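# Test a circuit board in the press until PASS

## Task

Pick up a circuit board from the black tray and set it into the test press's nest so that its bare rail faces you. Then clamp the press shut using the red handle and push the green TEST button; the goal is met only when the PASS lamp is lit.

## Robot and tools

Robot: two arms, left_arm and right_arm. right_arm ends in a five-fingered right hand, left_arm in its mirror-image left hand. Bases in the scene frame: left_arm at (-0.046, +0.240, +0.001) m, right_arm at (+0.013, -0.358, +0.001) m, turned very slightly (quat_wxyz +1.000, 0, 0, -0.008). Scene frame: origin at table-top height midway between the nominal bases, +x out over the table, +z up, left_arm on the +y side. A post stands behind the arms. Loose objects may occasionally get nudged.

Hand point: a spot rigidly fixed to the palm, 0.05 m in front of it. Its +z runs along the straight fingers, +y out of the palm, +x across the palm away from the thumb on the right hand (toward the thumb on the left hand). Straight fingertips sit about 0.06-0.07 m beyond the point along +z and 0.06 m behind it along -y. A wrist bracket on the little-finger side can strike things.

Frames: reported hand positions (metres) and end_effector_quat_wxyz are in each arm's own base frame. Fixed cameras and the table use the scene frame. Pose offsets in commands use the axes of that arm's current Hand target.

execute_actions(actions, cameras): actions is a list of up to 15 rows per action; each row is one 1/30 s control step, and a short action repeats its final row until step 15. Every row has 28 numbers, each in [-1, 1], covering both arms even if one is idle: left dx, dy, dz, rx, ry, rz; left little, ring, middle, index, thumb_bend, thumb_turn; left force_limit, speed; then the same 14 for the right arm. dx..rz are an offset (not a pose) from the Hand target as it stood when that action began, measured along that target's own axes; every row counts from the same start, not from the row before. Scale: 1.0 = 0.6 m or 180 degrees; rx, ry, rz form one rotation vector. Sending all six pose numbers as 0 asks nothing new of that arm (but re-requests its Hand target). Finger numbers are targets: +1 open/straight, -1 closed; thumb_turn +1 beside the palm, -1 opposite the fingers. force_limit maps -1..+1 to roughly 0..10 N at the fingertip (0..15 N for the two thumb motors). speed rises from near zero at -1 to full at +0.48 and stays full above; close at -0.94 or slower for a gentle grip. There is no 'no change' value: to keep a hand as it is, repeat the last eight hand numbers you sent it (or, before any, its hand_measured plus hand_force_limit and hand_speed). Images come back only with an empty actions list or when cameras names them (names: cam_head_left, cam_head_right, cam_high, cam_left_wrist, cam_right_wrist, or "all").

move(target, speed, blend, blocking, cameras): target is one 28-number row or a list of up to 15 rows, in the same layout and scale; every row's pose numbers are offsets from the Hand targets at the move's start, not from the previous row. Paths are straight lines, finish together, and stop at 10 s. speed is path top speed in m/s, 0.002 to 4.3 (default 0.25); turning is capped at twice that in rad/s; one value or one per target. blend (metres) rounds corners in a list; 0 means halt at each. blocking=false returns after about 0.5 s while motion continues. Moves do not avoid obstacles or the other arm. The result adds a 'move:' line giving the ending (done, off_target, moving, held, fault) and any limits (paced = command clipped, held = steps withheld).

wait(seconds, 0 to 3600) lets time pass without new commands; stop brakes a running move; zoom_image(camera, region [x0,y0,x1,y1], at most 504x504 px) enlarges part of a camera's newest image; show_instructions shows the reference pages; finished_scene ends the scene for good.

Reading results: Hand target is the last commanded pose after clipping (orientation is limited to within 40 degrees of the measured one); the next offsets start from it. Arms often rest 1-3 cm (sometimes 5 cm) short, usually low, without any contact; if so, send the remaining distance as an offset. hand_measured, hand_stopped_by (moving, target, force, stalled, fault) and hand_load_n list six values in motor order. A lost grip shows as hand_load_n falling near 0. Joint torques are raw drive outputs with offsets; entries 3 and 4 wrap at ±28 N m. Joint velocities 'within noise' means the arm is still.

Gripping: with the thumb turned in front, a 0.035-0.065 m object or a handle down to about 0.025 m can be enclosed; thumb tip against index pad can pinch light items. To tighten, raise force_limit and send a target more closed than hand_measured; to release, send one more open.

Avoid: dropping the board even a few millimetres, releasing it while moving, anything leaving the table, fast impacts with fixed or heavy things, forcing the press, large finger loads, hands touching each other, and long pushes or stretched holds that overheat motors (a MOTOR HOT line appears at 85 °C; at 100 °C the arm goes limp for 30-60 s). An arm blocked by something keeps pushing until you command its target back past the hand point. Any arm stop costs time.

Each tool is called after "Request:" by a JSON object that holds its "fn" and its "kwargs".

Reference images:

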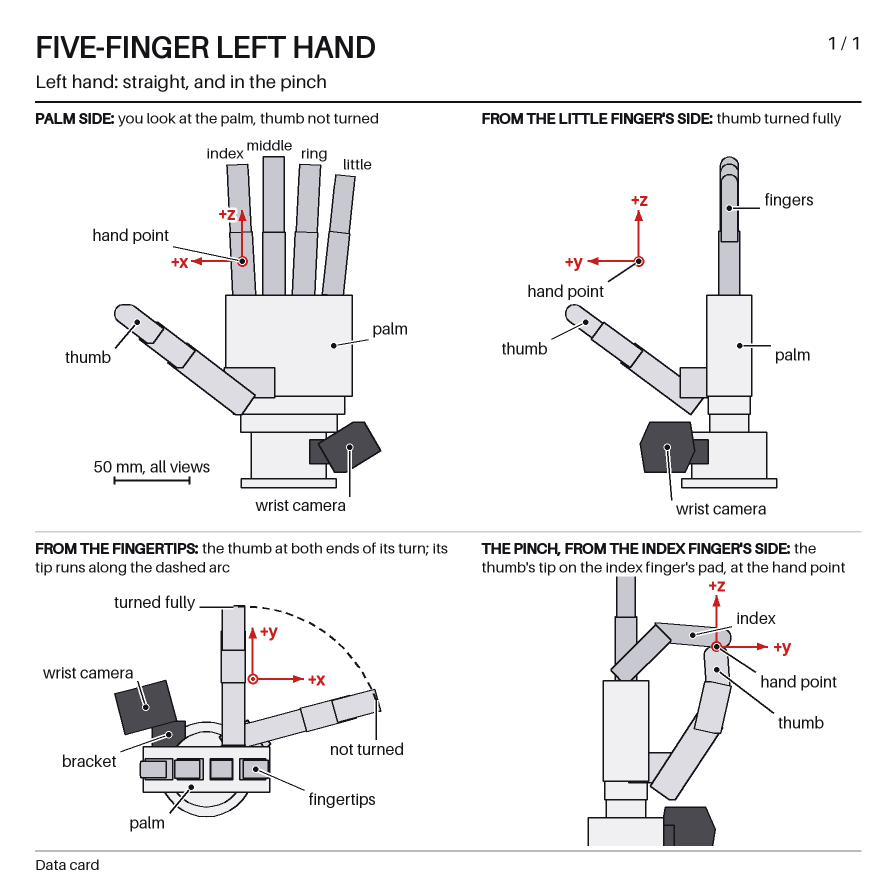

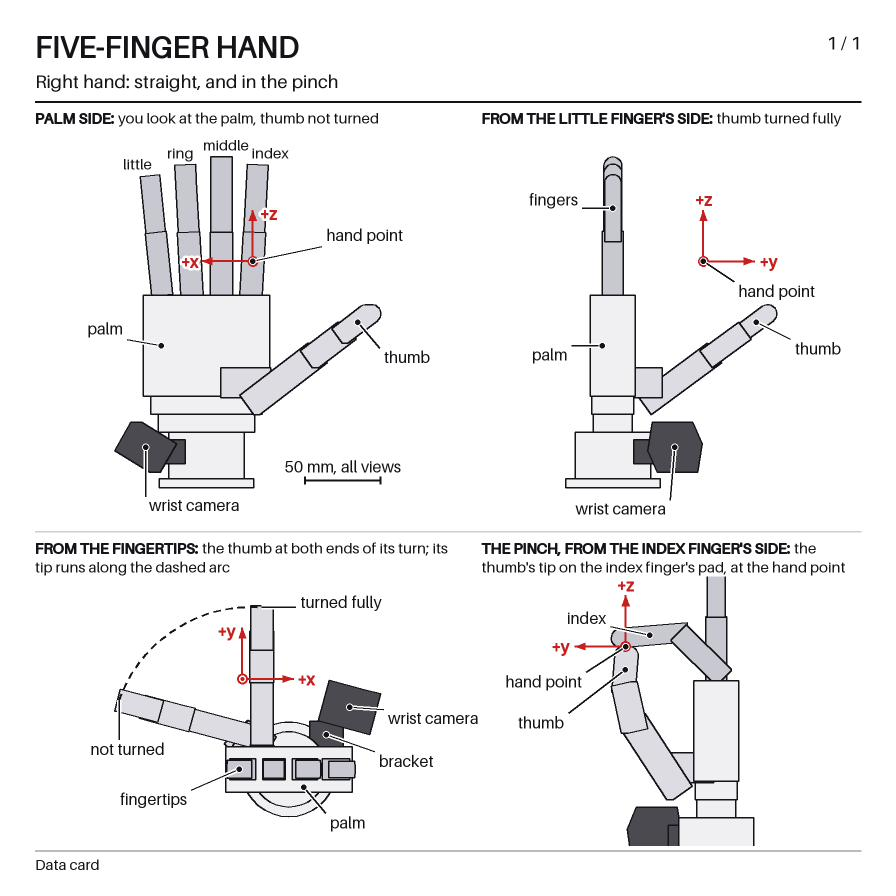

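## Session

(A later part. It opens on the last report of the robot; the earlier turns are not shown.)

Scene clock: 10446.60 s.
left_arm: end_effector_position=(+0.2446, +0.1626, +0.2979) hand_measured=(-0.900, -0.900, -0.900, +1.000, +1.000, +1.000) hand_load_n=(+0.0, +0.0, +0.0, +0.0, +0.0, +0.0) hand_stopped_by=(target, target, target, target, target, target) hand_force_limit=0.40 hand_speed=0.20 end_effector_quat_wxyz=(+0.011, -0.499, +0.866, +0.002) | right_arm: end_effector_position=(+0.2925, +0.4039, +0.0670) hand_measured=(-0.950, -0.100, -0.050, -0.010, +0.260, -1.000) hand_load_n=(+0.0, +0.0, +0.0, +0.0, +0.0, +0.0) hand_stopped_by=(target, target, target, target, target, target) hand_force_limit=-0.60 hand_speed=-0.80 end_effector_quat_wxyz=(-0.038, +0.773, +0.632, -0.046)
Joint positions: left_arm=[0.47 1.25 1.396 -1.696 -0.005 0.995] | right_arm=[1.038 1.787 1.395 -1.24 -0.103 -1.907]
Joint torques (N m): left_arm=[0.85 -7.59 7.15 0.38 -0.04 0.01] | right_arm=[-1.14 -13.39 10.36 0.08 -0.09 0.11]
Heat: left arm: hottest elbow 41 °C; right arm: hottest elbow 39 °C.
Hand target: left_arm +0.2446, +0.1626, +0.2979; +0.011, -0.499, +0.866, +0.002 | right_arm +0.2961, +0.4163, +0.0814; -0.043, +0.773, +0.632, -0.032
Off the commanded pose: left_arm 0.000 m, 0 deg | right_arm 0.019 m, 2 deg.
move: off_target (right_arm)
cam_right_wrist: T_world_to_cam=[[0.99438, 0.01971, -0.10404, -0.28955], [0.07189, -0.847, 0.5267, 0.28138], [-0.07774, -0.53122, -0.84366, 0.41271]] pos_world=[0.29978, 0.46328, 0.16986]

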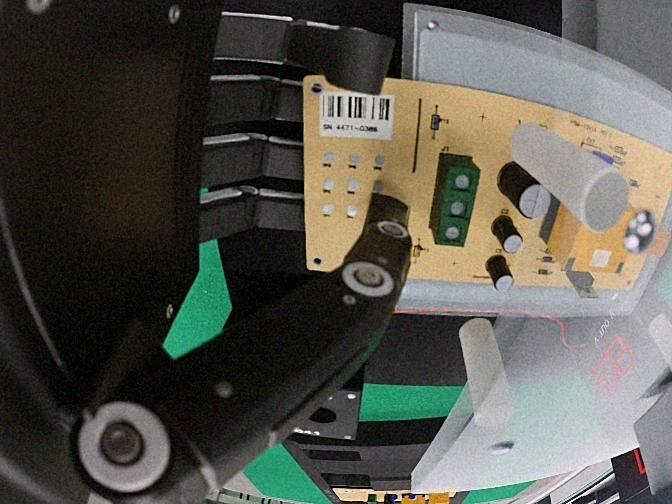

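Request:
{"fn": "move", "kwargs": {"target": [0,0,0,0,0,0,-0.9,-0.9,-0.9,1,1,1,0.4,0.2,-0.020,-0.1013,0.0025,0,0,0,-0.95,-0.1,-0.05,-0.01,0.26,-1,-0.6,-0.8], "speed": 0.05, "cameras": ["cam_right_wrist", "cam_high"]}}

Scene clock: 10456.37 s.
left_arm: end_effector_position=(+0.2446, +0.1626, +0.2979) hand_measured=(-0.900, -0.900, -0.900, +1.000, +1.000, +1.000) hand_load_n=(+0.0, +0.0, +0.0, +0.0, +0.0, +0.0) hand_stopped_by=(target, target, target, target, target, target) hand_force_limit=0.40 hand_speed=0.20 end_effector_quat_wxyz=(+0.011, -0.499, +0.866, +0.002) | right_arm: end_effector_position=(+0.2365, +0.4143, +0.0777) hand_measured=(-0.950, -0.100, -0.050, -0.010, +0.260, -1.000) hand_load_n=(+0.0, +0.0, +0.0, +0.0, +0.0, +0.0) hand_stopped_by=(target, target, target, target, target, target) hand_force_limit=-0.60 hand_speed=-0.80 end_effector_quat_wxyz=(-0.036, +0.772, +0.634, -0.044)
Joint positions: left_arm=[0.47 1.25 1.396 -1.696 -0.005 0.995] | right_arm=[1.148 1.732 1.349 -1.234 -0.103 -1.8]
Joint torques (N m): left_arm=[0.85 -7.59 7.16 0.36 -0.03 0.01] | right_arm=[-1.2 -13.98 6.98 0.8 -0.2 0.06]
Heat: left arm: hottest elbow 41 °C; right arm: hottest elbow 39 °C.
Hand target: left_arm +0.2446, +0.1626, +0.2979; +0.011, -0.499, +0.866, +0.002 | right_arm +0.2345, +0.4165, +0.0863; -0.042, +0.773, +0.632, -0.032
Off the commanded pose: left_arm 0.000 m, 0 deg | right_arm 0.009 m, 2 deg.
move: done
cam_right_wrist: T_world_to_cam=[[0.99496, 0.02311, -0.09756, -0.23506], [0.07134, -0.84686, 0.52701, 0.28868], [-0.07044, -0.53132, -0.84424, 0.42137]] pos_world=[0.24296, 0.47378, 0.18067]
Images, in order (width x height): cam_high 672x504, cam_right_wrist 672x504.

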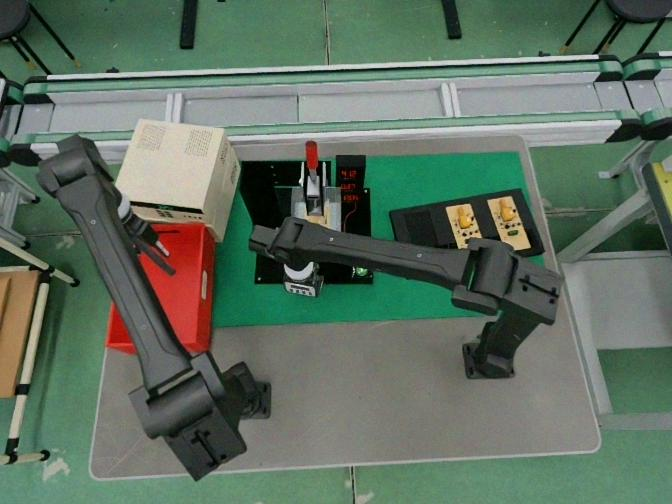

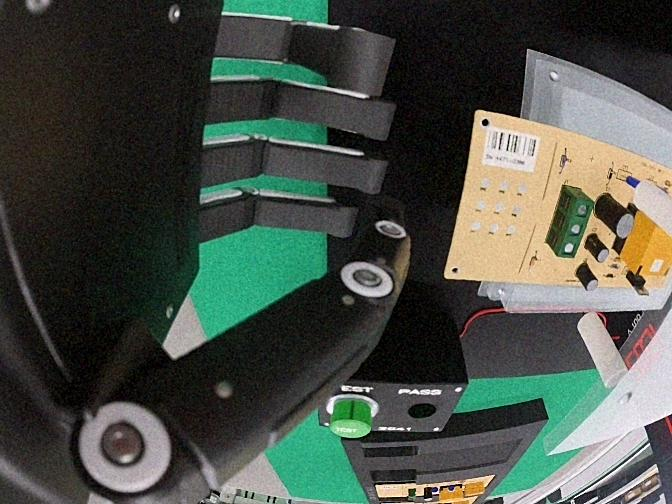

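Request:
{"fn": "zoom_image", "kwargs": {"camera": "cam_right_wrist", "region": [430, 40, 671, 320]}}

Request:
{"fn": "zoom_image", "kwargs": {"camera": "cam_high", "region": [230, 130, 400, 310]}}

Scaled by 1.800 from the camera's image (finer frame: 960x720).

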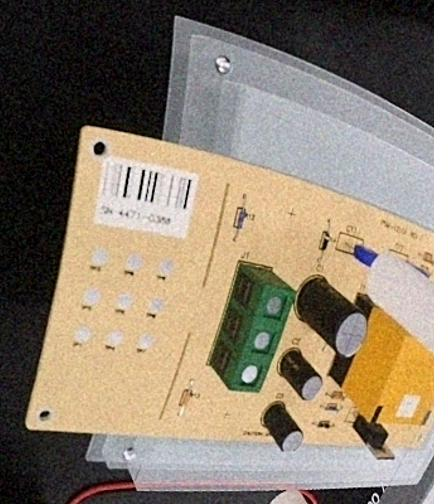

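Scaled by 2.800 from the camera's image (finer frame: 960x720).

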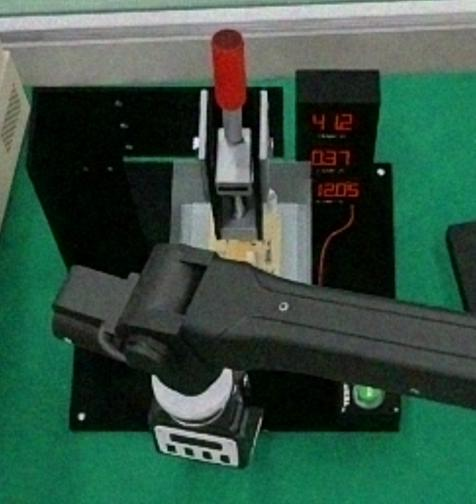

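Request:
{"fn": "move", "kwargs": {"target": [0,0,0,0,0,0,-0.9,-0.9,-0.9,1,1,1,0.4,0.2,-0.0098,-0.0755,-0.2433,0,0,0,-0.95,-0.1,-0.05,-0.01,0.26,-1,-0.6,-0.8], "speed": 0.12, "cameras": ["all"]}}

Scene clock: 10480.77 s.
left_arm: end_effector_position=(+0.2446, +0.1626, +0.2979) hand_measured=(-0.900, -0.900, -0.900, +1.000, +1.000, +1.000) hand_load_n=(+0.0, +0.0, +0.0, +0.0, +0.0, +0.0) hand_stopped_by=(target, target, target, target, target, target) hand_force_limit=0.40 hand_speed=0.20 end_effector_quat_wxyz=(+0.011, -0.499, +0.866, +0.002) | right_arm: end_effector_position=(+0.2039, +0.4045, +0.2128) hand_measured=(-0.950, -0.100, -0.050, -0.010, +0.260, -1.000) hand_load_n=(+0.0, +0.0, +0.0, +0.0, +0.0, +0.0) hand_stopped_by=(target, target, target, target, target, target) hand_force_limit=-0.60 hand_speed=-0.80 end_effector_quat_wxyz=(-0.029, +0.773, +0.632, -0.054)
Joint positions: left_arm=[0.47 1.25 1.396 -1.696 -0.005 0.995] | right_arm=[1.202 1.618 1.563 -1.582 -0.104 -1.743]
Joint torques (N m): left_arm=[0.97 -7.47 7.16 0.36 -0.05 0.01] | right_arm=[-0.97 -12.22 12.14 0.27 -0.22 0.07]
Heat: left arm: hottest elbow 41 °C; right arm: hottest elbow 39 °C.
Hand target: left_arm +0.2446, +0.1626, +0.2979; +0.011, -0.499, +0.866, +0.002 | right_arm +0.2041, +0.4159, +0.2362; -0.043, +0.773, +0.632, -0.032
Off the commanded pose: left_arm 0.000 m, 0 deg | right_arm 0.026 m, 3 deg.
move: off_target (right_arm)
cam_left_wrist: T_world_to_cam=[[0.68249, -0.73079, -0.01246, -0.03965], [-0.61151, -0.58026, 0.53791, 0.07483], [-0.40033, -0.3595, -0.84291, 0.51833]] pos_world=[0.28032, 0.20078, 0.39616]
cam_right_wrist: T_world_to_cam=[[0.99427, 0.01825, -0.10534, -0.18539], [0.07329, -0.83368, 0.54737, 0.20151], [-0.07783, -0.55195, -0.83024, 0.53474]] pos_world=[0.21118, 0.46653, 0.31413]

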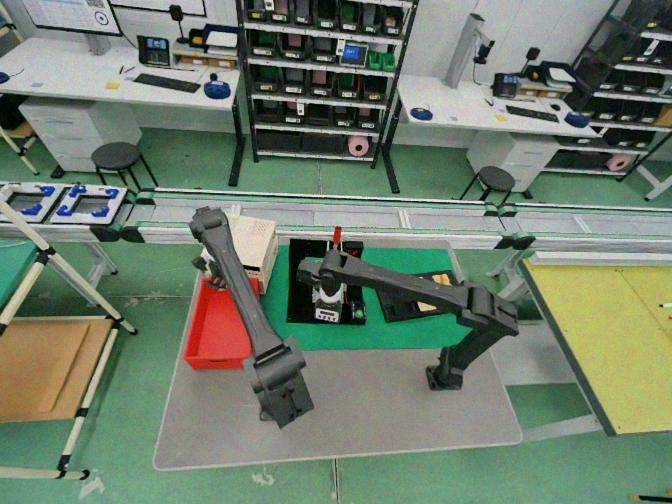

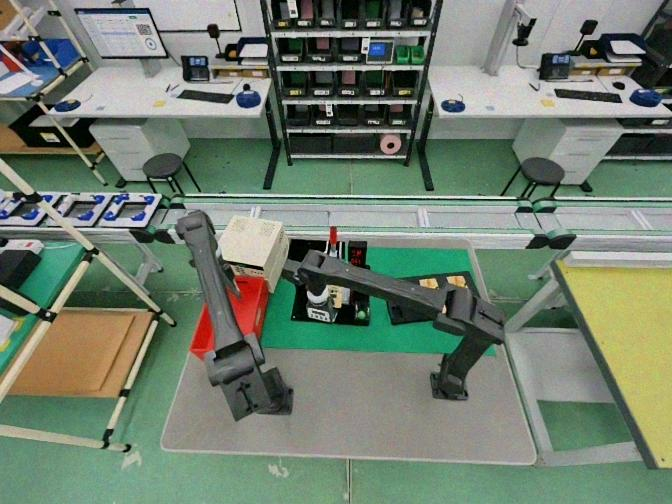

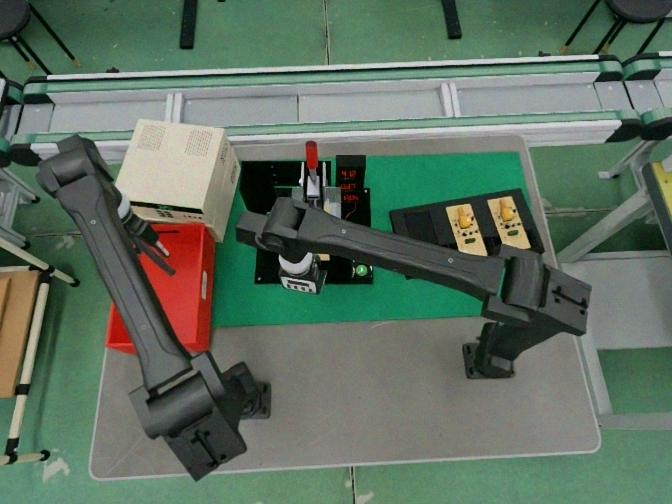

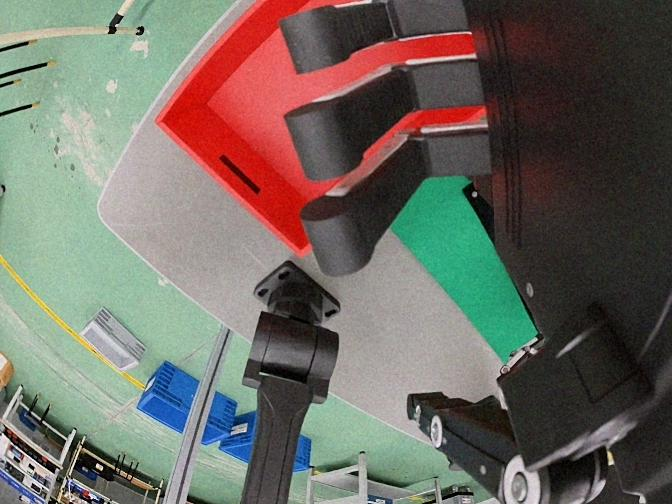

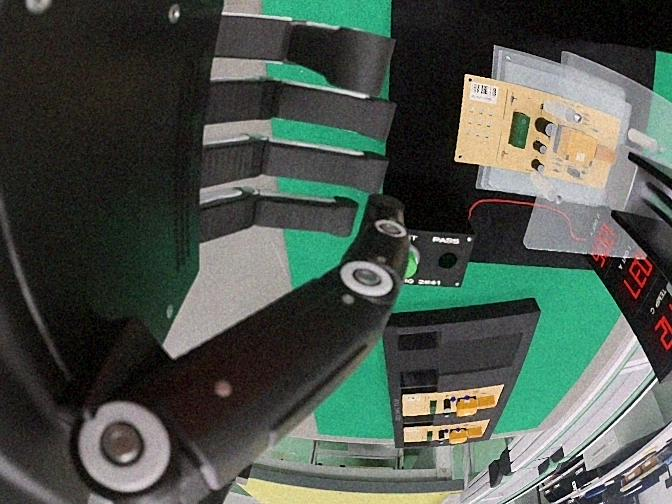

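Request:
{"fn": "zoom_image", "kwargs": {"camera": "cam_high", "region": [270, 130, 380, 230]}}

Request:
{"fn": "zoom_image", "kwargs": {"camera": "cam_head_right", "region": [280, 210, 390, 330]}}

Request:
{"fn": "zoom_image", "kwargs": {"camera": "cam_head_left", "region": [280, 210, 390, 330]}}

Request:
{"fn": "zoom_image", "kwargs": {"camera": "cam_right_wrist", "region": [440, 40, 671, 320]}}

Scaled by 4.582 from the camera's image (finer frame: 960x720).

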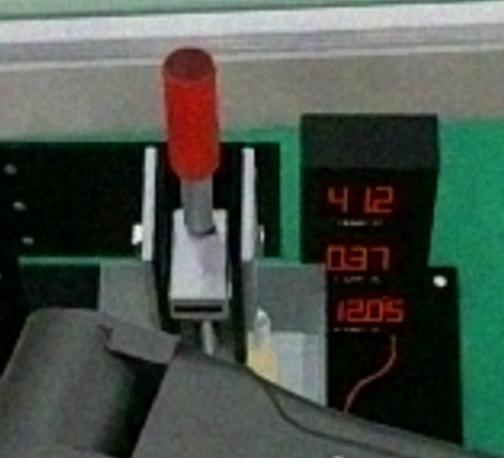

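Scaled by 4.200 from the camera's image (finer frame: 960x720).

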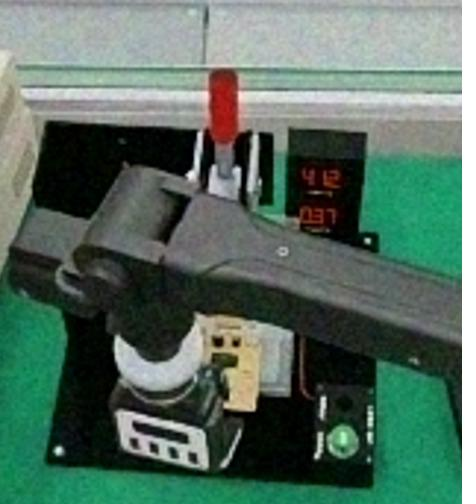

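Scaled by 4.200 from the camera's image (finer frame: 960x720).

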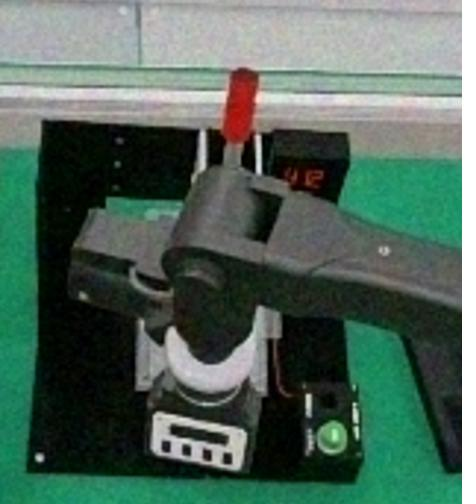

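Scaled by 1.800 from the camera's image (finer frame: 960x720).

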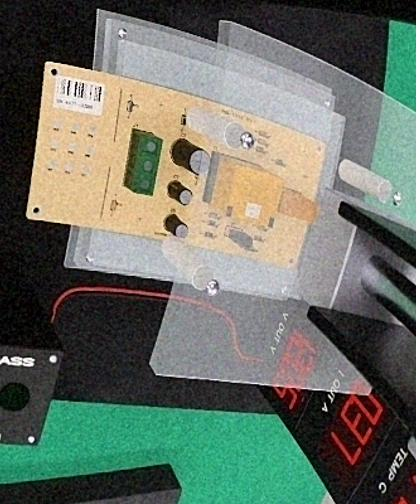

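Request:
{"fn": "move", "kwargs": {"target": [0,0,0,0,0,0,-0.9,-0.9,-0.9,1,1,1,0.4,0.2,-0.474,0.288,-0.241,0,0,0,-0.95,-0.1,-0.05,-0.01,0.26,-1,-0.6,-0.8], "speed": 0.2, "cameras": ["cam_high", "cam_head_left", "cam_head_right"]}}

Request:
{"fn": "zoom_image", "kwargs": {"camera": "cam_high", "region": [240, 130, 400, 300]}}

Request:
{"fn": "zoom_image", "kwargs": {"camera": "cam_head_right", "region": [280, 210, 390, 330]}}

Request:
{"fn": "zoom_image", "kwargs": {"camera": "cam_head_left", "region": [280, 210, 390, 330]}}

Scene clock: 10522.93 s.
left_arm: end_effector_position=(+0.2446, +0.1626, +0.2979) hand_measured=(-0.900, -0.900, -0.900, +1.000, +1.000, +1.000) hand_load_n=(+0.0, +0.0, +0.0, +0.0, +0.0, +0.0) hand_stopped_by=(target, target, target, target, target, target) hand_force_limit=0.40 hand_speed=0.20 end_effector_quat_wxyz=(+0.011, -0.499, +0.866, +0.002) | right_arm: end_effector_position=(+0.3315, +0.1019, +0.3514) hand_measured=(-0.950, -0.100, -0.050, -0.010, +0.260, -1.000) hand_load_n=(+0.0, +0.0, +0.0, +0.0, +0.0, +0.0) hand_stopped_by=(target, target, target, target, target, target) hand_force_limit=-0.60 hand_speed=-0.80 end_effector_quat_wxyz=(+0.044, +0.847, +0.524, +0.075)
Joint positions: left_arm=[0.47 1.25 1.396 -1.696 -0.005 0.995] | right_arm=[0.543 1.135 1.418 -1.701 0.086 -2.142]
Joint torques (N m): left_arm=[0.85 -7.53 7.17 0.38 -0.04 0] | right_arm=[-1.55 -5.36 9.28 0.59 0.21 -0.09]
Heat: left arm: hottest elbow 41 °C; right arm: hottest elbow 40 °C.
Hand target: left_arm +0.2446, +0.1626, +0.2979; +0.011, -0.499, +0.866, +0.002 | right_arm +0.3309, +0.0995, +0.3604; -0.042, +0.773, +0.632, -0.032
Off the commanded pose: left_arm 0.000 m, 0 deg | right_arm 0.009 m, 22 deg.
joint sent to its limit (right arm) — joint 4 (wrist pitch), lower limit; joint 6 (wrist roll), lower limit. The joint targets are off in orientation, not in position.
move: off_target (right_arm)
Images, in order (width x height): cam_head_left 672x504, cam_head_right 672x504, cam_high 672x504.

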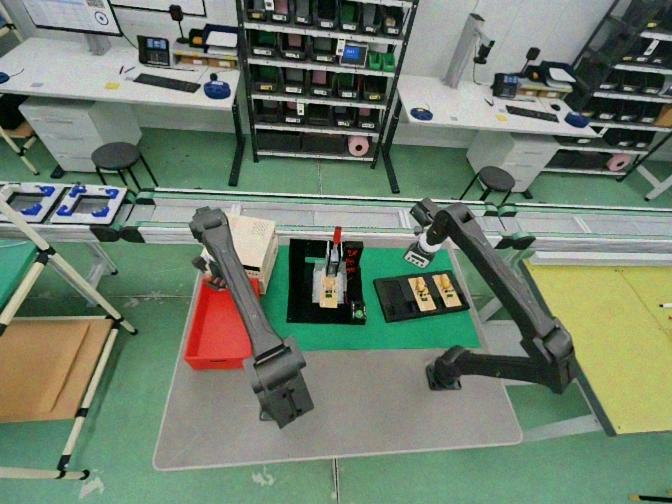

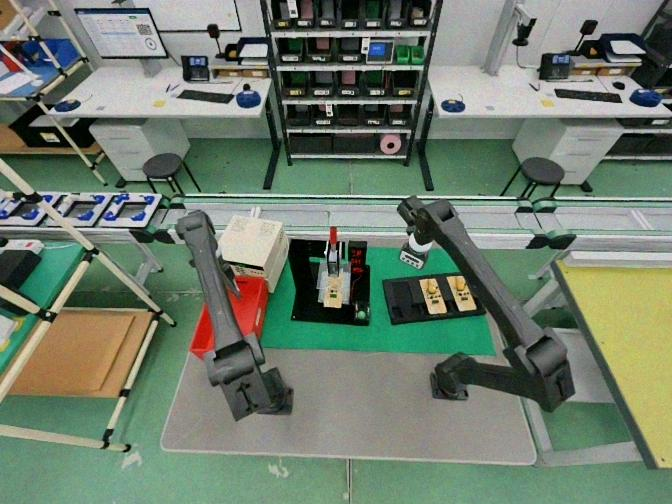

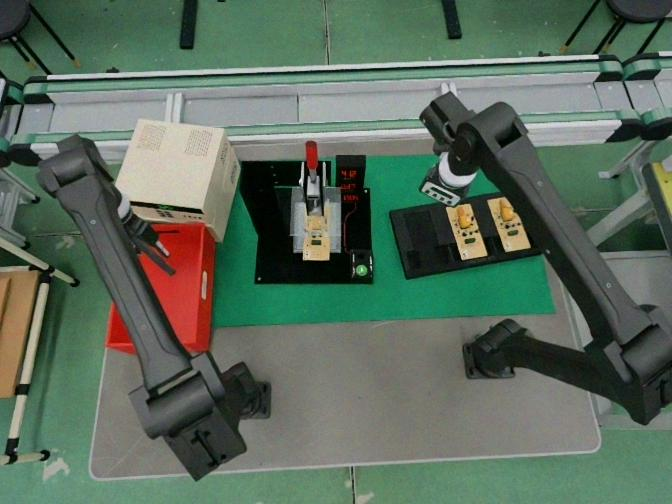

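Scaled by 2.965 from the camera's image (finer frame: 960x720).

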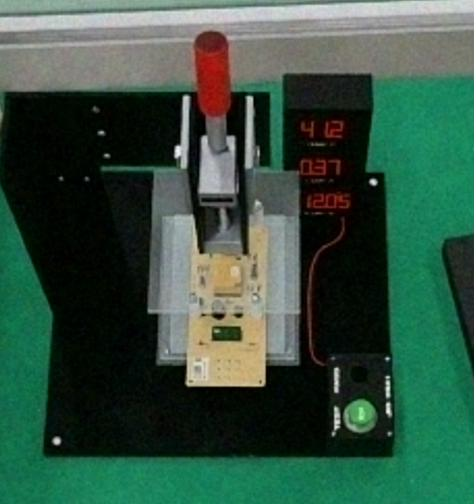

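Scaled by 4.200 from the camera's image (finer frame: 960x720).

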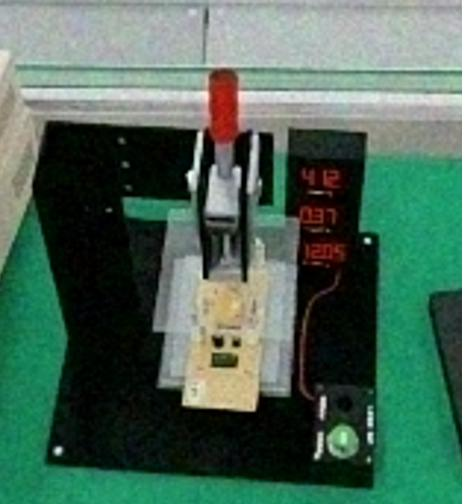

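Scaled by 4.200 from the camera's image (finer frame: 960x720).

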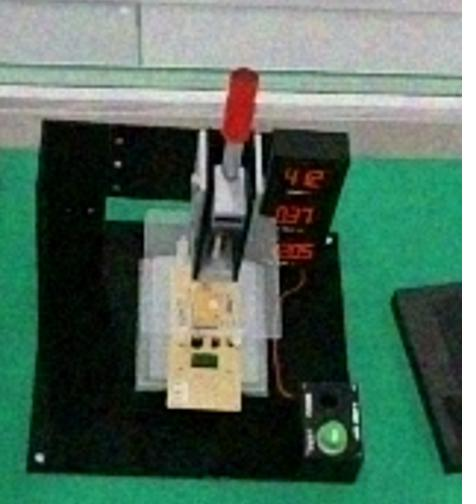

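Request:
{"fn": "wait", "kwargs": {"seconds": 0.1, "cameras": ["cam_right_wrist", "cam_left_wrist"]}}

Scene clock: 10570.20 s.
left_arm: end_effector_position=(+0.2446, +0.1626, +0.2979) hand_measured=(-0.900, -0.900, -0.900, +1.000, +1.000, +1.000) hand_load_n=(+0.0, +0.0, +0.0, +0.0, +0.0, +0.0) hand_stopped_by=(target, target, target, target, target, target) hand_force_limit=0.40 hand_speed=0.20 end_effector_quat_wxyz=(+0.011, -0.499, +0.866, +0.002) | right_arm: end_effector_position=(+0.3315, +0.1019, +0.3514) hand_measured=(-0.950, -0.100, -0.050, -0.010, +0.260, -1.000) hand_load_n=(+0.0, +0.0, +0.0, +0.0, +0.0, +0.0) hand_stopped_by=(target, target, target, target, target, target) hand_force_limit=-0.60 hand_speed=-0.80 end_effector_quat_wxyz=(+0.044, +0.847, +0.524, +0.075)
Joint positions: left_arm=[0.47 1.25 1.396 -1.696 -0.005 0.995] | right_arm=[0.543 1.135 1.418 -1.701 0.086 -2.142]
Joint torques (N m): left_arm=[0.85 -7.53 7.16 0.36 -0.04 0.01] | right_arm=[-1.61 -5.54 9.29 0.57 0.21 -0.08]
Heat: left arm: hottest elbow 41 °C; right arm: hottest elbow 39 °C.
Hand target: left_arm +0.2446, +0.1626, +0.2979; +0.011, -0.499, +0.866, +0.002 | right_arm +0.3309, +0.0995, +0.3605; -0.042, +0.773, +0.632, -0.032
Off the commanded pose: left_arm 0.000 m, 0 deg | right_arm 0.009 m, 22 deg.
wait: 0.10 s; at rest from the start
cam_left_wrist: T_world_to_cam=[[0.68249, -0.73079, -0.01246, -0.03965], [-0.61151, -0.58026, 0.53791, 0.07483], [-0.40033, -0.3595, -0.84291, 0.51833]] pos_world=[0.28032, 0.20078, 0.39616]
cam_right_wrist: T_world_to_cam=[[0.95294, -0.24195, 0.18267, -0.3532], [-0.30133, -0.82212, 0.48302, 0.00954], [0.03331, -0.51534, -0.85634, 0.4613]] pos_world=[0.32409, 0.16011, 0.45494]
Images, in order (width x height): cam_left_wrist 672x504, cam_right_wrist 672x504.

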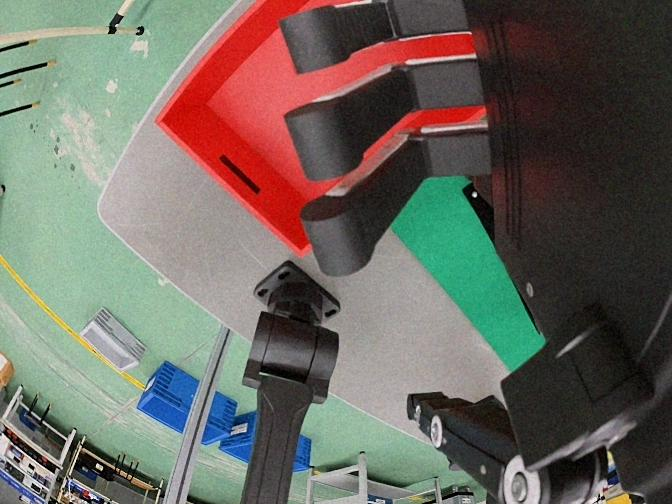

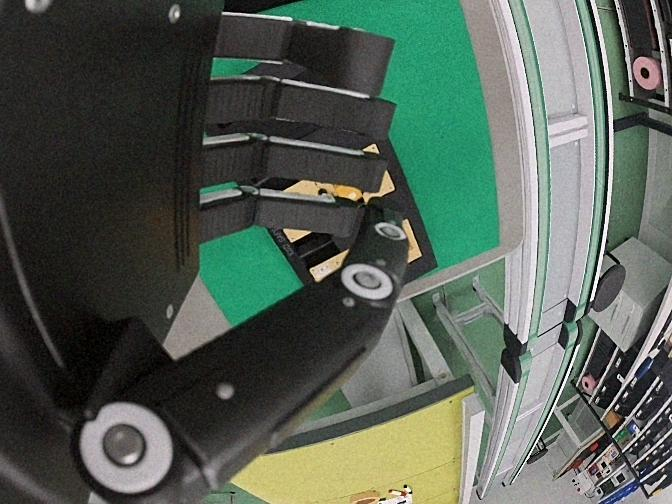

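Request:
{"fn": "move", "kwargs": {"target": [0,0,0,0,0,0,-0.9,-0.9,-0.9,1,1,1,0.4,0.2,0.669,-0.054,0.009,0,0,0,-0.95,-0.1,-0.05,-0.01,0.26,-1,-0.6,-0.8], "speed": 0.2, "cameras": ["cam_right_wrist"]}}

Scene clock: 10628.00 s.
left_arm: end_effector_position=(+0.2446, +0.1626, +0.2979) hand_measured=(-0.900, -0.900, -0.900, +1.000, +1.000, +1.000) hand_load_n=(+0.0, +0.0, +0.5, +0.0, +0.0, +0.0) hand_stopped_by=(target, target, target, target, target, target) hand_force_limit=0.40 hand_speed=0.20 end_effector_quat_wxyz=(+0.011, -0.499, +0.866, +0.002) | right_arm: end_effector_position=(+0.3767, +0.4928, +0.3393) hand_measured=(-0.950, -0.100, -0.050, -0.010, +0.260, -1.000) hand_load_n=(+0.0, +0.0, +0.0, +0.0, +0.0, +0.0) hand_stopped_by=(target, target, target, target, target, target) hand_force_limit=-0.60 hand_speed=-0.80 end_effector_quat_wxyz=(-0.065, +0.761, +0.637, +0.100)
Joint positions: left_arm=[0.47 1.25 1.396 -1.696 -0.005 0.995] | right_arm=[1.008 1.889 2.255 -1.705 -0.061 -1.949]
Joint torques (N m): left_arm=[0.91 -7.59 7.16 0.36 -0.04 0.01] | right_arm=[-1.38 -14.8 12.52 0.85 -0.18 0.06]
Heat: left arm: hottest elbow 41 °C; right arm: hottest elbow 39 °C.
Hand target: left_arm +0.2446, +0.1626, +0.2979; +0.011, -0.499, +0.866, +0.002 | right_arm +0.3785, +0.4993, +0.3604; -0.043, +0.773, +0.632, -0.032
Off the commanded pose: left_arm 0.000 m, 0 deg | right_arm 0.022 m, 15 deg.
joint sent to its limit (right arm) — joint 4 (wrist pitch), lower limit. The joint targets are off in orientation, not in position.
move: off_target (right_arm)
cam_right_wrist: T_world_to_cam=[[0.99505, 0.02906, 0.09506, -0.41916], [-0.00365, -0.94498, 0.3271, 0.35181], [0.09933, -0.32583, -0.9402, 0.5611]] pos_world=[0.36263, 0.52747, 0.45231]

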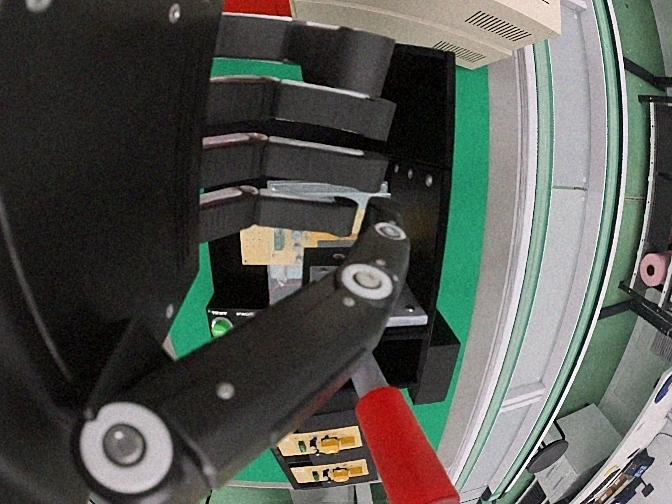

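Request:
{"fn": "move", "kwargs": {"target": [0,0,0,0,0,0,-0.9,-0.9,-0.9,1,1,1,0.4,0.2,0,0,0,0,0,0,-0.95,-0.9,-0.9,-0.9,0.26,1,0.2,0.2], "speed": 0.1, "cameras": ["cam_right_wrist"]}}

Scene clock: 10640.97 s.
left_arm: end_effector_position=(+0.2446, +0.1626, +0.2979) hand_measured=(-0.900, -0.900, -0.900, +1.000, +1.000, +1.000) hand_load_n=(+0.0, +0.5, +0.0, -0.5, +0.0, +0.0) hand_stopped_by=(target, target, target, target, target, target) hand_force_limit=0.40 hand_speed=0.20 end_effector_quat_wxyz=(+0.011, -0.499, +0.866, +0.002) | right_arm: end_effector_position=(+0.3767, +0.4928, +0.3393) hand_measured=(-0.950, -0.900, -0.900, -0.322, +0.260, +1.000) hand_load_n=(+0.0, +0.0, +0.0, +0.0, +0.0, +0.0) hand_stopped_by=(target, target, target, force, target, target) hand_force_limit=0.20 hand_speed=0.20 end_effector_quat_wxyz=(-0.065, +0.761, +0.637, +0.100)
Joint positions: left_arm=[0.47 1.25 1.396 -1.696 -0.005 0.995] | right_arm=[1.008 1.889 2.255 -1.705 -0.061 -1.949]
Joint torques (N m): left_arm=[0.91 -7.59 7.13 0.36 -0.04 0.01] | right_arm=[-1.44 -14.97 12.46 0.83 -0.18 0.06]
Heat: left arm: hottest elbow 41 °C; right arm: hottest elbow 40 °C.
Hand target: left_arm +0.2446, +0.1626, +0.2979; +0.011, -0.499, +0.866, +0.002 | right_arm +0.3786, +0.4993, +0.3604; -0.042, +0.773, +0.632, -0.032
Off the commanded pose: left_arm 0.000 m, 0 deg | right_arm 0.022 m, 15 deg.
joint sent to its limit (right arm) — joint 4 (wrist pitch), lower limit. The joint targets are off in orientation, not in position.
move: done
cam_right_wrist: T_world_to_cam=[[0.99505, 0.02906, 0.09506, -0.41916], [-0.00365, -0.94498, 0.3271, 0.35181], [0.09933, -0.32583, -0.9402, 0.5611]] pos_world=[0.36263, 0.52747, 0.45231]

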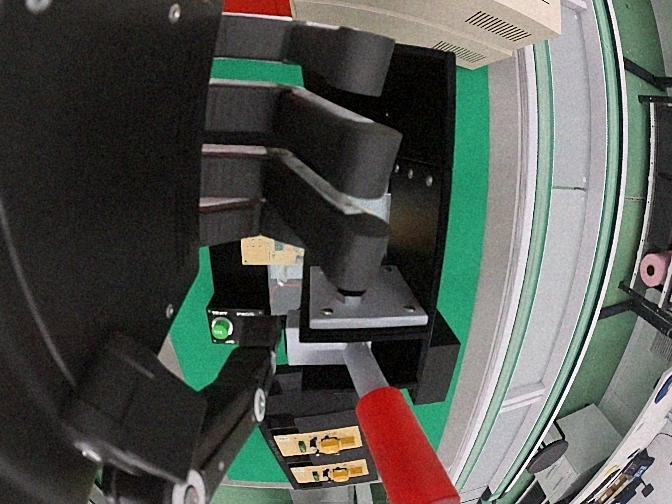

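Request:
{"fn": "zoom_image", "kwargs": {"camera": "cam_right_wrist", "region": [200, 220, 480, 504]}}

Scaled by 1.775 from the camera's image (finer frame: 960x720).

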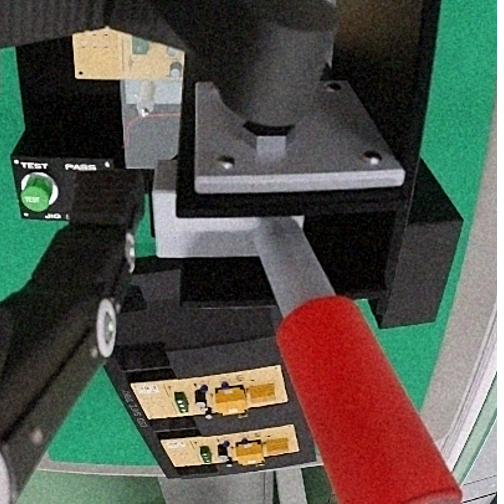

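Request:
{"fn": "move", "kwargs": {"target": [0,0,0,0,0,0,-0.9,-0.9,-0.9,1,1,1,0.4,0.2,-0.0325,-0.162,0.0175,0,0,0,-0.95,-0.9,-0.9,-0.95,0.5,1,0.2,0.2], "speed": 0.2, "cameras": ["cam_right_wrist"]}}

Request:
{"fn": "zoom_image", "kwargs": {"camera": "cam_right_wrist", "region": [300, 150, 620, 470]}}

Scene clock: 10750.67 s.
left_arm: end_effector_position=(+0.2446, +0.1626, +0.2979) hand_measured=(-0.900, -0.900, -0.900, +1.000, +1.000, +1.000) hand_load_n=(+0.0, +0.5, +0.0, +0.0, +0.0, +0.0) hand_stopped_by=(target, target, target, target, target, target) hand_force_limit=0.40 hand_speed=0.20 end_effector_quat_wxyz=(+0.011, -0.499, +0.866, +0.002) | right_arm: end_effector_position=(+0.2825, +0.5056, +0.3502) hand_measured=(-0.950, -0.900, -0.900, -0.950, +0.500, +1.000) hand_load_n=(+0.0, +0.0, +0.0, +0.0, +0.0, +0.0) hand_stopped_by=(target, target, target, target, target, target) hand_force_limit=0.20 hand_speed=0.20 end_effector_quat_wxyz=(-0.081, +0.762, +0.637, +0.087)
Joint positions: left_arm=[0.47 1.25 1.396 -1.696 -0.005 0.995] | right_arm=[1.152 1.8 2.162 -1.705 -0.069 -1.802]
Joint torques (N m): left_arm=[0.85 -7.65 7.17 0.36 -0.04 0.01] | right_arm=[-2.2 -15.5 7.68 0.79 -0.21 0.08]
Heat: left arm: hottest elbow 41 °C; right arm: hottest elbow 43 °C.
Hand target: left_arm +0.2446, +0.1626, +0.2979; +0.011, -0.499, +0.866, +0.002 | right_arm +0.2788, +0.4997, +0.3602; -0.043, +0.773, +0.632, -0.032
Off the commanded pose: left_arm 0.000 m, 0 deg | right_arm 0.012 m, 14 deg.
joint sent to its limit (right arm) — joint 4 (wrist pitch), lower limit. The joint targets are off in orientation, not in position.
move: off_target (right_arm)
cam_right_wrist: T_world_to_cam=[[0.99809, 0.03176, 0.05298, -0.31432], [0.01318, -0.94742, 0.31974, 0.35903], [0.06035, -0.31843, -0.94602, 0.59422]] pos_world=[0.27313, 0.53935, 0.46401]

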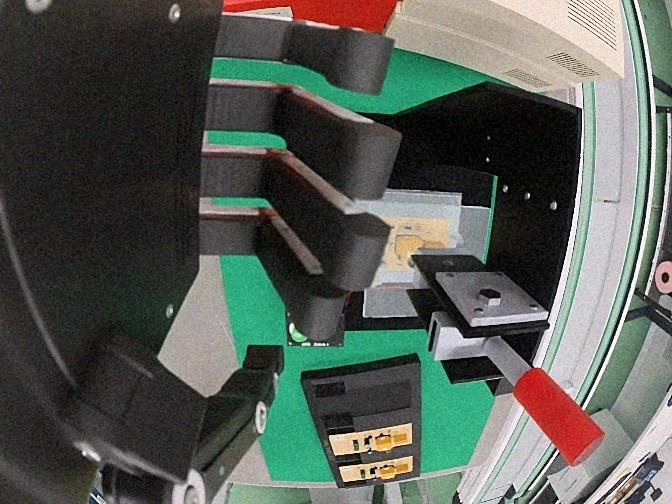

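Scaled by 1.575 from the camera's image (finer frame: 960x720).

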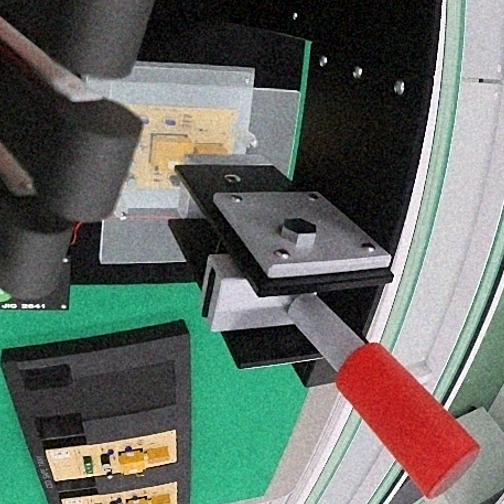

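Request:
{"fn": "zoom_image", "kwargs": {"camera": "cam_right_wrist", "region": [360, 60, 620, 320]}}

Request:
{"fn": "wait", "kwargs": {"seconds": 0.1, "cameras": ["cam_high", "cam_head_left", "cam_head_right"]}}

Request:
{"fn": "zoom_image", "kwargs": {"camera": "cam_high", "region": [200, 120, 400, 300]}}

Scaled by 1.938 from the camera's image (finer frame: 960x720).

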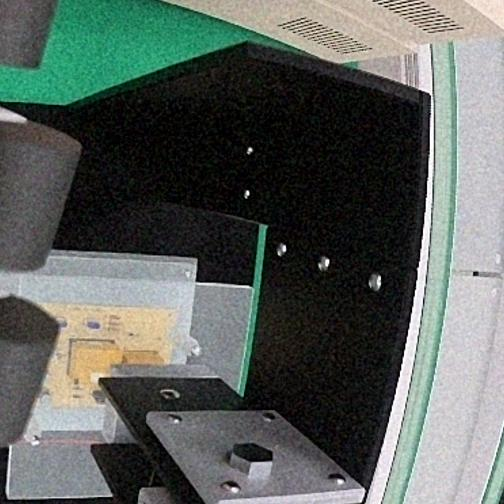

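Scene clock: 10934.10 s.
left_arm: end_effector_position=(+0.2446, +0.1626, +0.2979) hand_measured=(-0.900, -0.900, -0.900, +1.000, +1.000, +1.000) hand_load_n=(+0.0, +0.0, +0.0, +0.0, +0.0, +0.0) hand_stopped_by=(target, target, target, target, target, target) hand_force_limit=0.40 hand_speed=0.20 end_effector_quat_wxyz=(+0.011, -0.499, +0.866, +0.002) | right_arm: end_effector_position=(+0.2825, +0.5056, +0.3502) hand_measured=(-0.950, -0.900, -0.900, -0.950, +0.500, +1.000) hand_load_n=(+0.0, +0.0, +0.0, +0.0, +0.0, +0.0) hand_stopped_by=(target, target, target, target, target, target) hand_force_limit=0.20 hand_speed=0.20 end_effector_quat_wxyz=(-0.081, +0.762, +0.636, +0.087)
Joint positions: left_arm=[0.47 1.25 1.396 -1.696 -0.005 0.995] | right_arm=[1.152 1.8 2.162 -1.705 -0.069 -1.802]
Joint torques (N m): left_arm=[0.91 -7.59 7.17 0.36 -0.04 0.01] | right_arm=[-1.49 -15.44 7.64 0.8 -0.21 0.1]
Heat: left arm: hottest elbow 41 °C; right arm: hottest shoulder 39 °C.
Hand target: left_arm +0.2446, +0.1626, +0.2979; +0.011, -0.499, +0.866, +0.002 | right_arm +0.2788, +0.4997, +0.3602; -0.043, +0.773, +0.632, -0.032
Off the commanded pose: left_arm 0.000 m, 0 deg | right_arm 0.012 m, 14 deg.
wait: 0.10 s; at rest from the start
Images, in order (width x height): cam_head_left 672x504, cam_head_right 672x504, cam_high 672x504.

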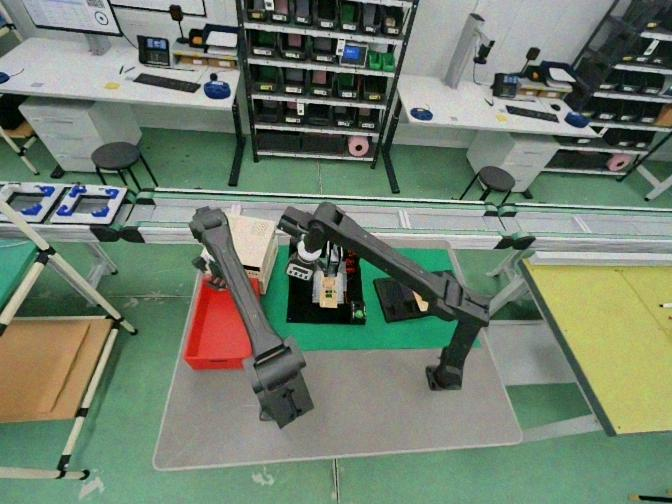

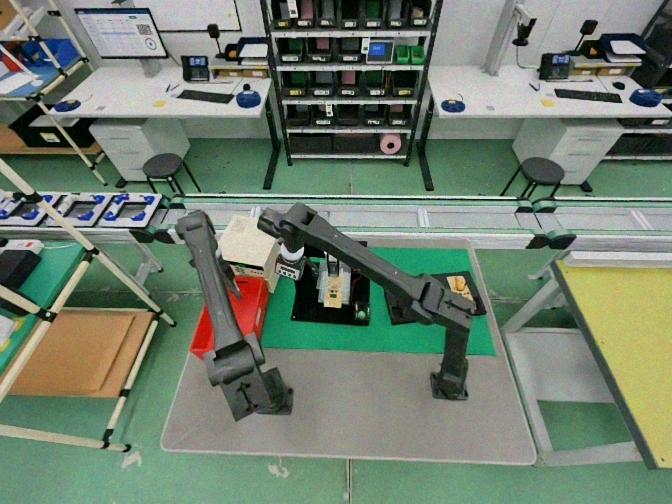

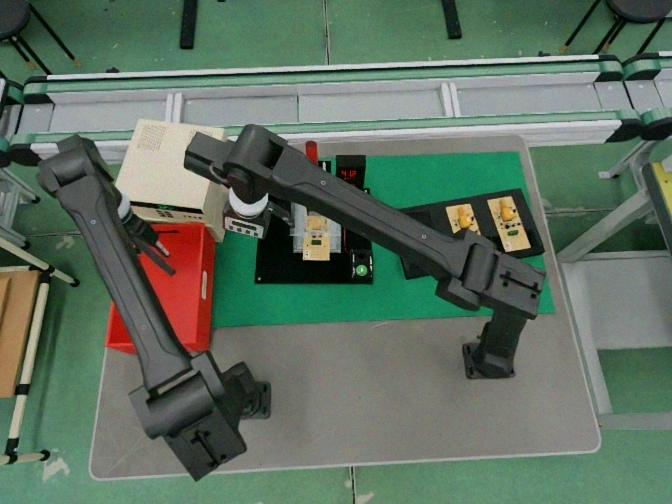

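Scaled by 2.520 from the camera's image (finer frame: 960x720).

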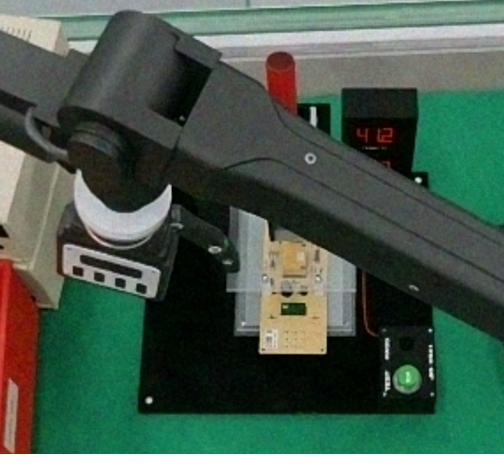

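Request:
{"fn": "move", "kwargs": {"target": [[0,0,0,0,0,0,-0.9,-0.9,-0.9,1,1,1,0.4,0.2,-0.565,0.138,-0.135,0,0,0,-0.95,-0.9,-0.9,-0.95,0.5,1,0.2,0.2],[0,0,0,0,0,0,-0.9,-0.9,-0.9,1,1,1,0.4,0.2,-0.565,0.138,-0.135,0,0,0.5,-0.95,-0.9,-0.9,-0.95,0.5,1,0.2,0.2]], "speed": 0.3, "cameras": ["cam_head_right"]}}

Scene clock: 11026.23 s.
left_arm: end_effector_position=(+0.2446, +0.1626, +0.2979) hand_measured=(-0.900, -0.900, -0.900, +1.000, +1.000, +1.000) hand_load_n=(+0.0, +0.0, +0.0, +0.0, +0.0, +0.0) hand_stopped_by=(target, target, target, target, target, target) hand_force_limit=0.40 hand_speed=0.20 end_effector_quat_wxyz=(+0.011, -0.499, +0.866, +0.002) | right_arm: end_effector_position=(+0.2942, +0.1473, +0.4127) hand_measured=(-0.950, -0.900, -0.900, -0.950, +0.500, +1.000) hand_load_n=(+0.0, +0.0, +0.0, +0.5, +0.0, +0.0) hand_stopped_by=(target, target, target, target, target, target) hand_force_limit=0.20 hand_speed=0.20 end_effector_quat_wxyz=(-0.115, +0.980, -0.092, +0.131)
Joint positions: left_arm=[0.47 1.25 1.396 -1.696 -0.005 0.995] | right_arm=[0.521 1.225 1.707 -1.705 -0.037 -0.856]
Joint torques (N m): left_arm=[0.85 -7.65 7.17 0.38 -0.04 0.01] | right_arm=[-2.2 -5.19 12.27 0.99 -0.2 0.15]
Heat: left arm: hottest elbow 41 °C; right arm: hottest shoulder 39 °C.
Hand target: left_arm +0.2446, +0.1626, +0.2979; +0.011, -0.499, +0.866, +0.002 | right_arm +0.3004, +0.1491, +0.4302; -0.007, +0.994, -0.100, -0.053
Off the commanded pose: left_arm 0.000 m, 0 deg | right_arm 0.019 m, 24 deg.
joint sent to its limit (right arm) — joint 4 (wrist pitch), lower limit. The joint targets are off in orientation, not in position.
move: off_target (right_arm)

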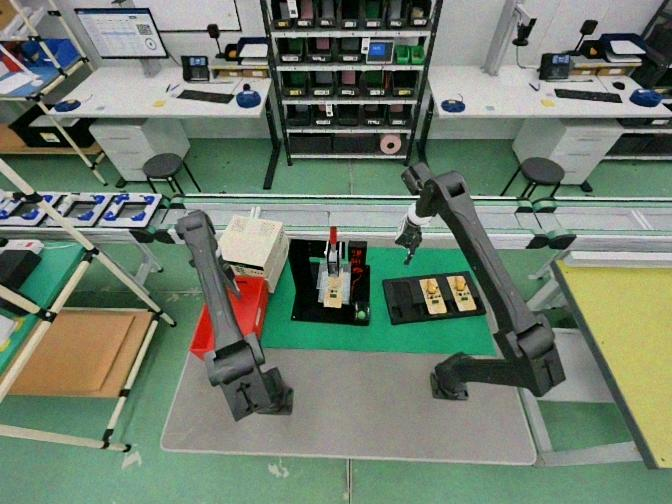

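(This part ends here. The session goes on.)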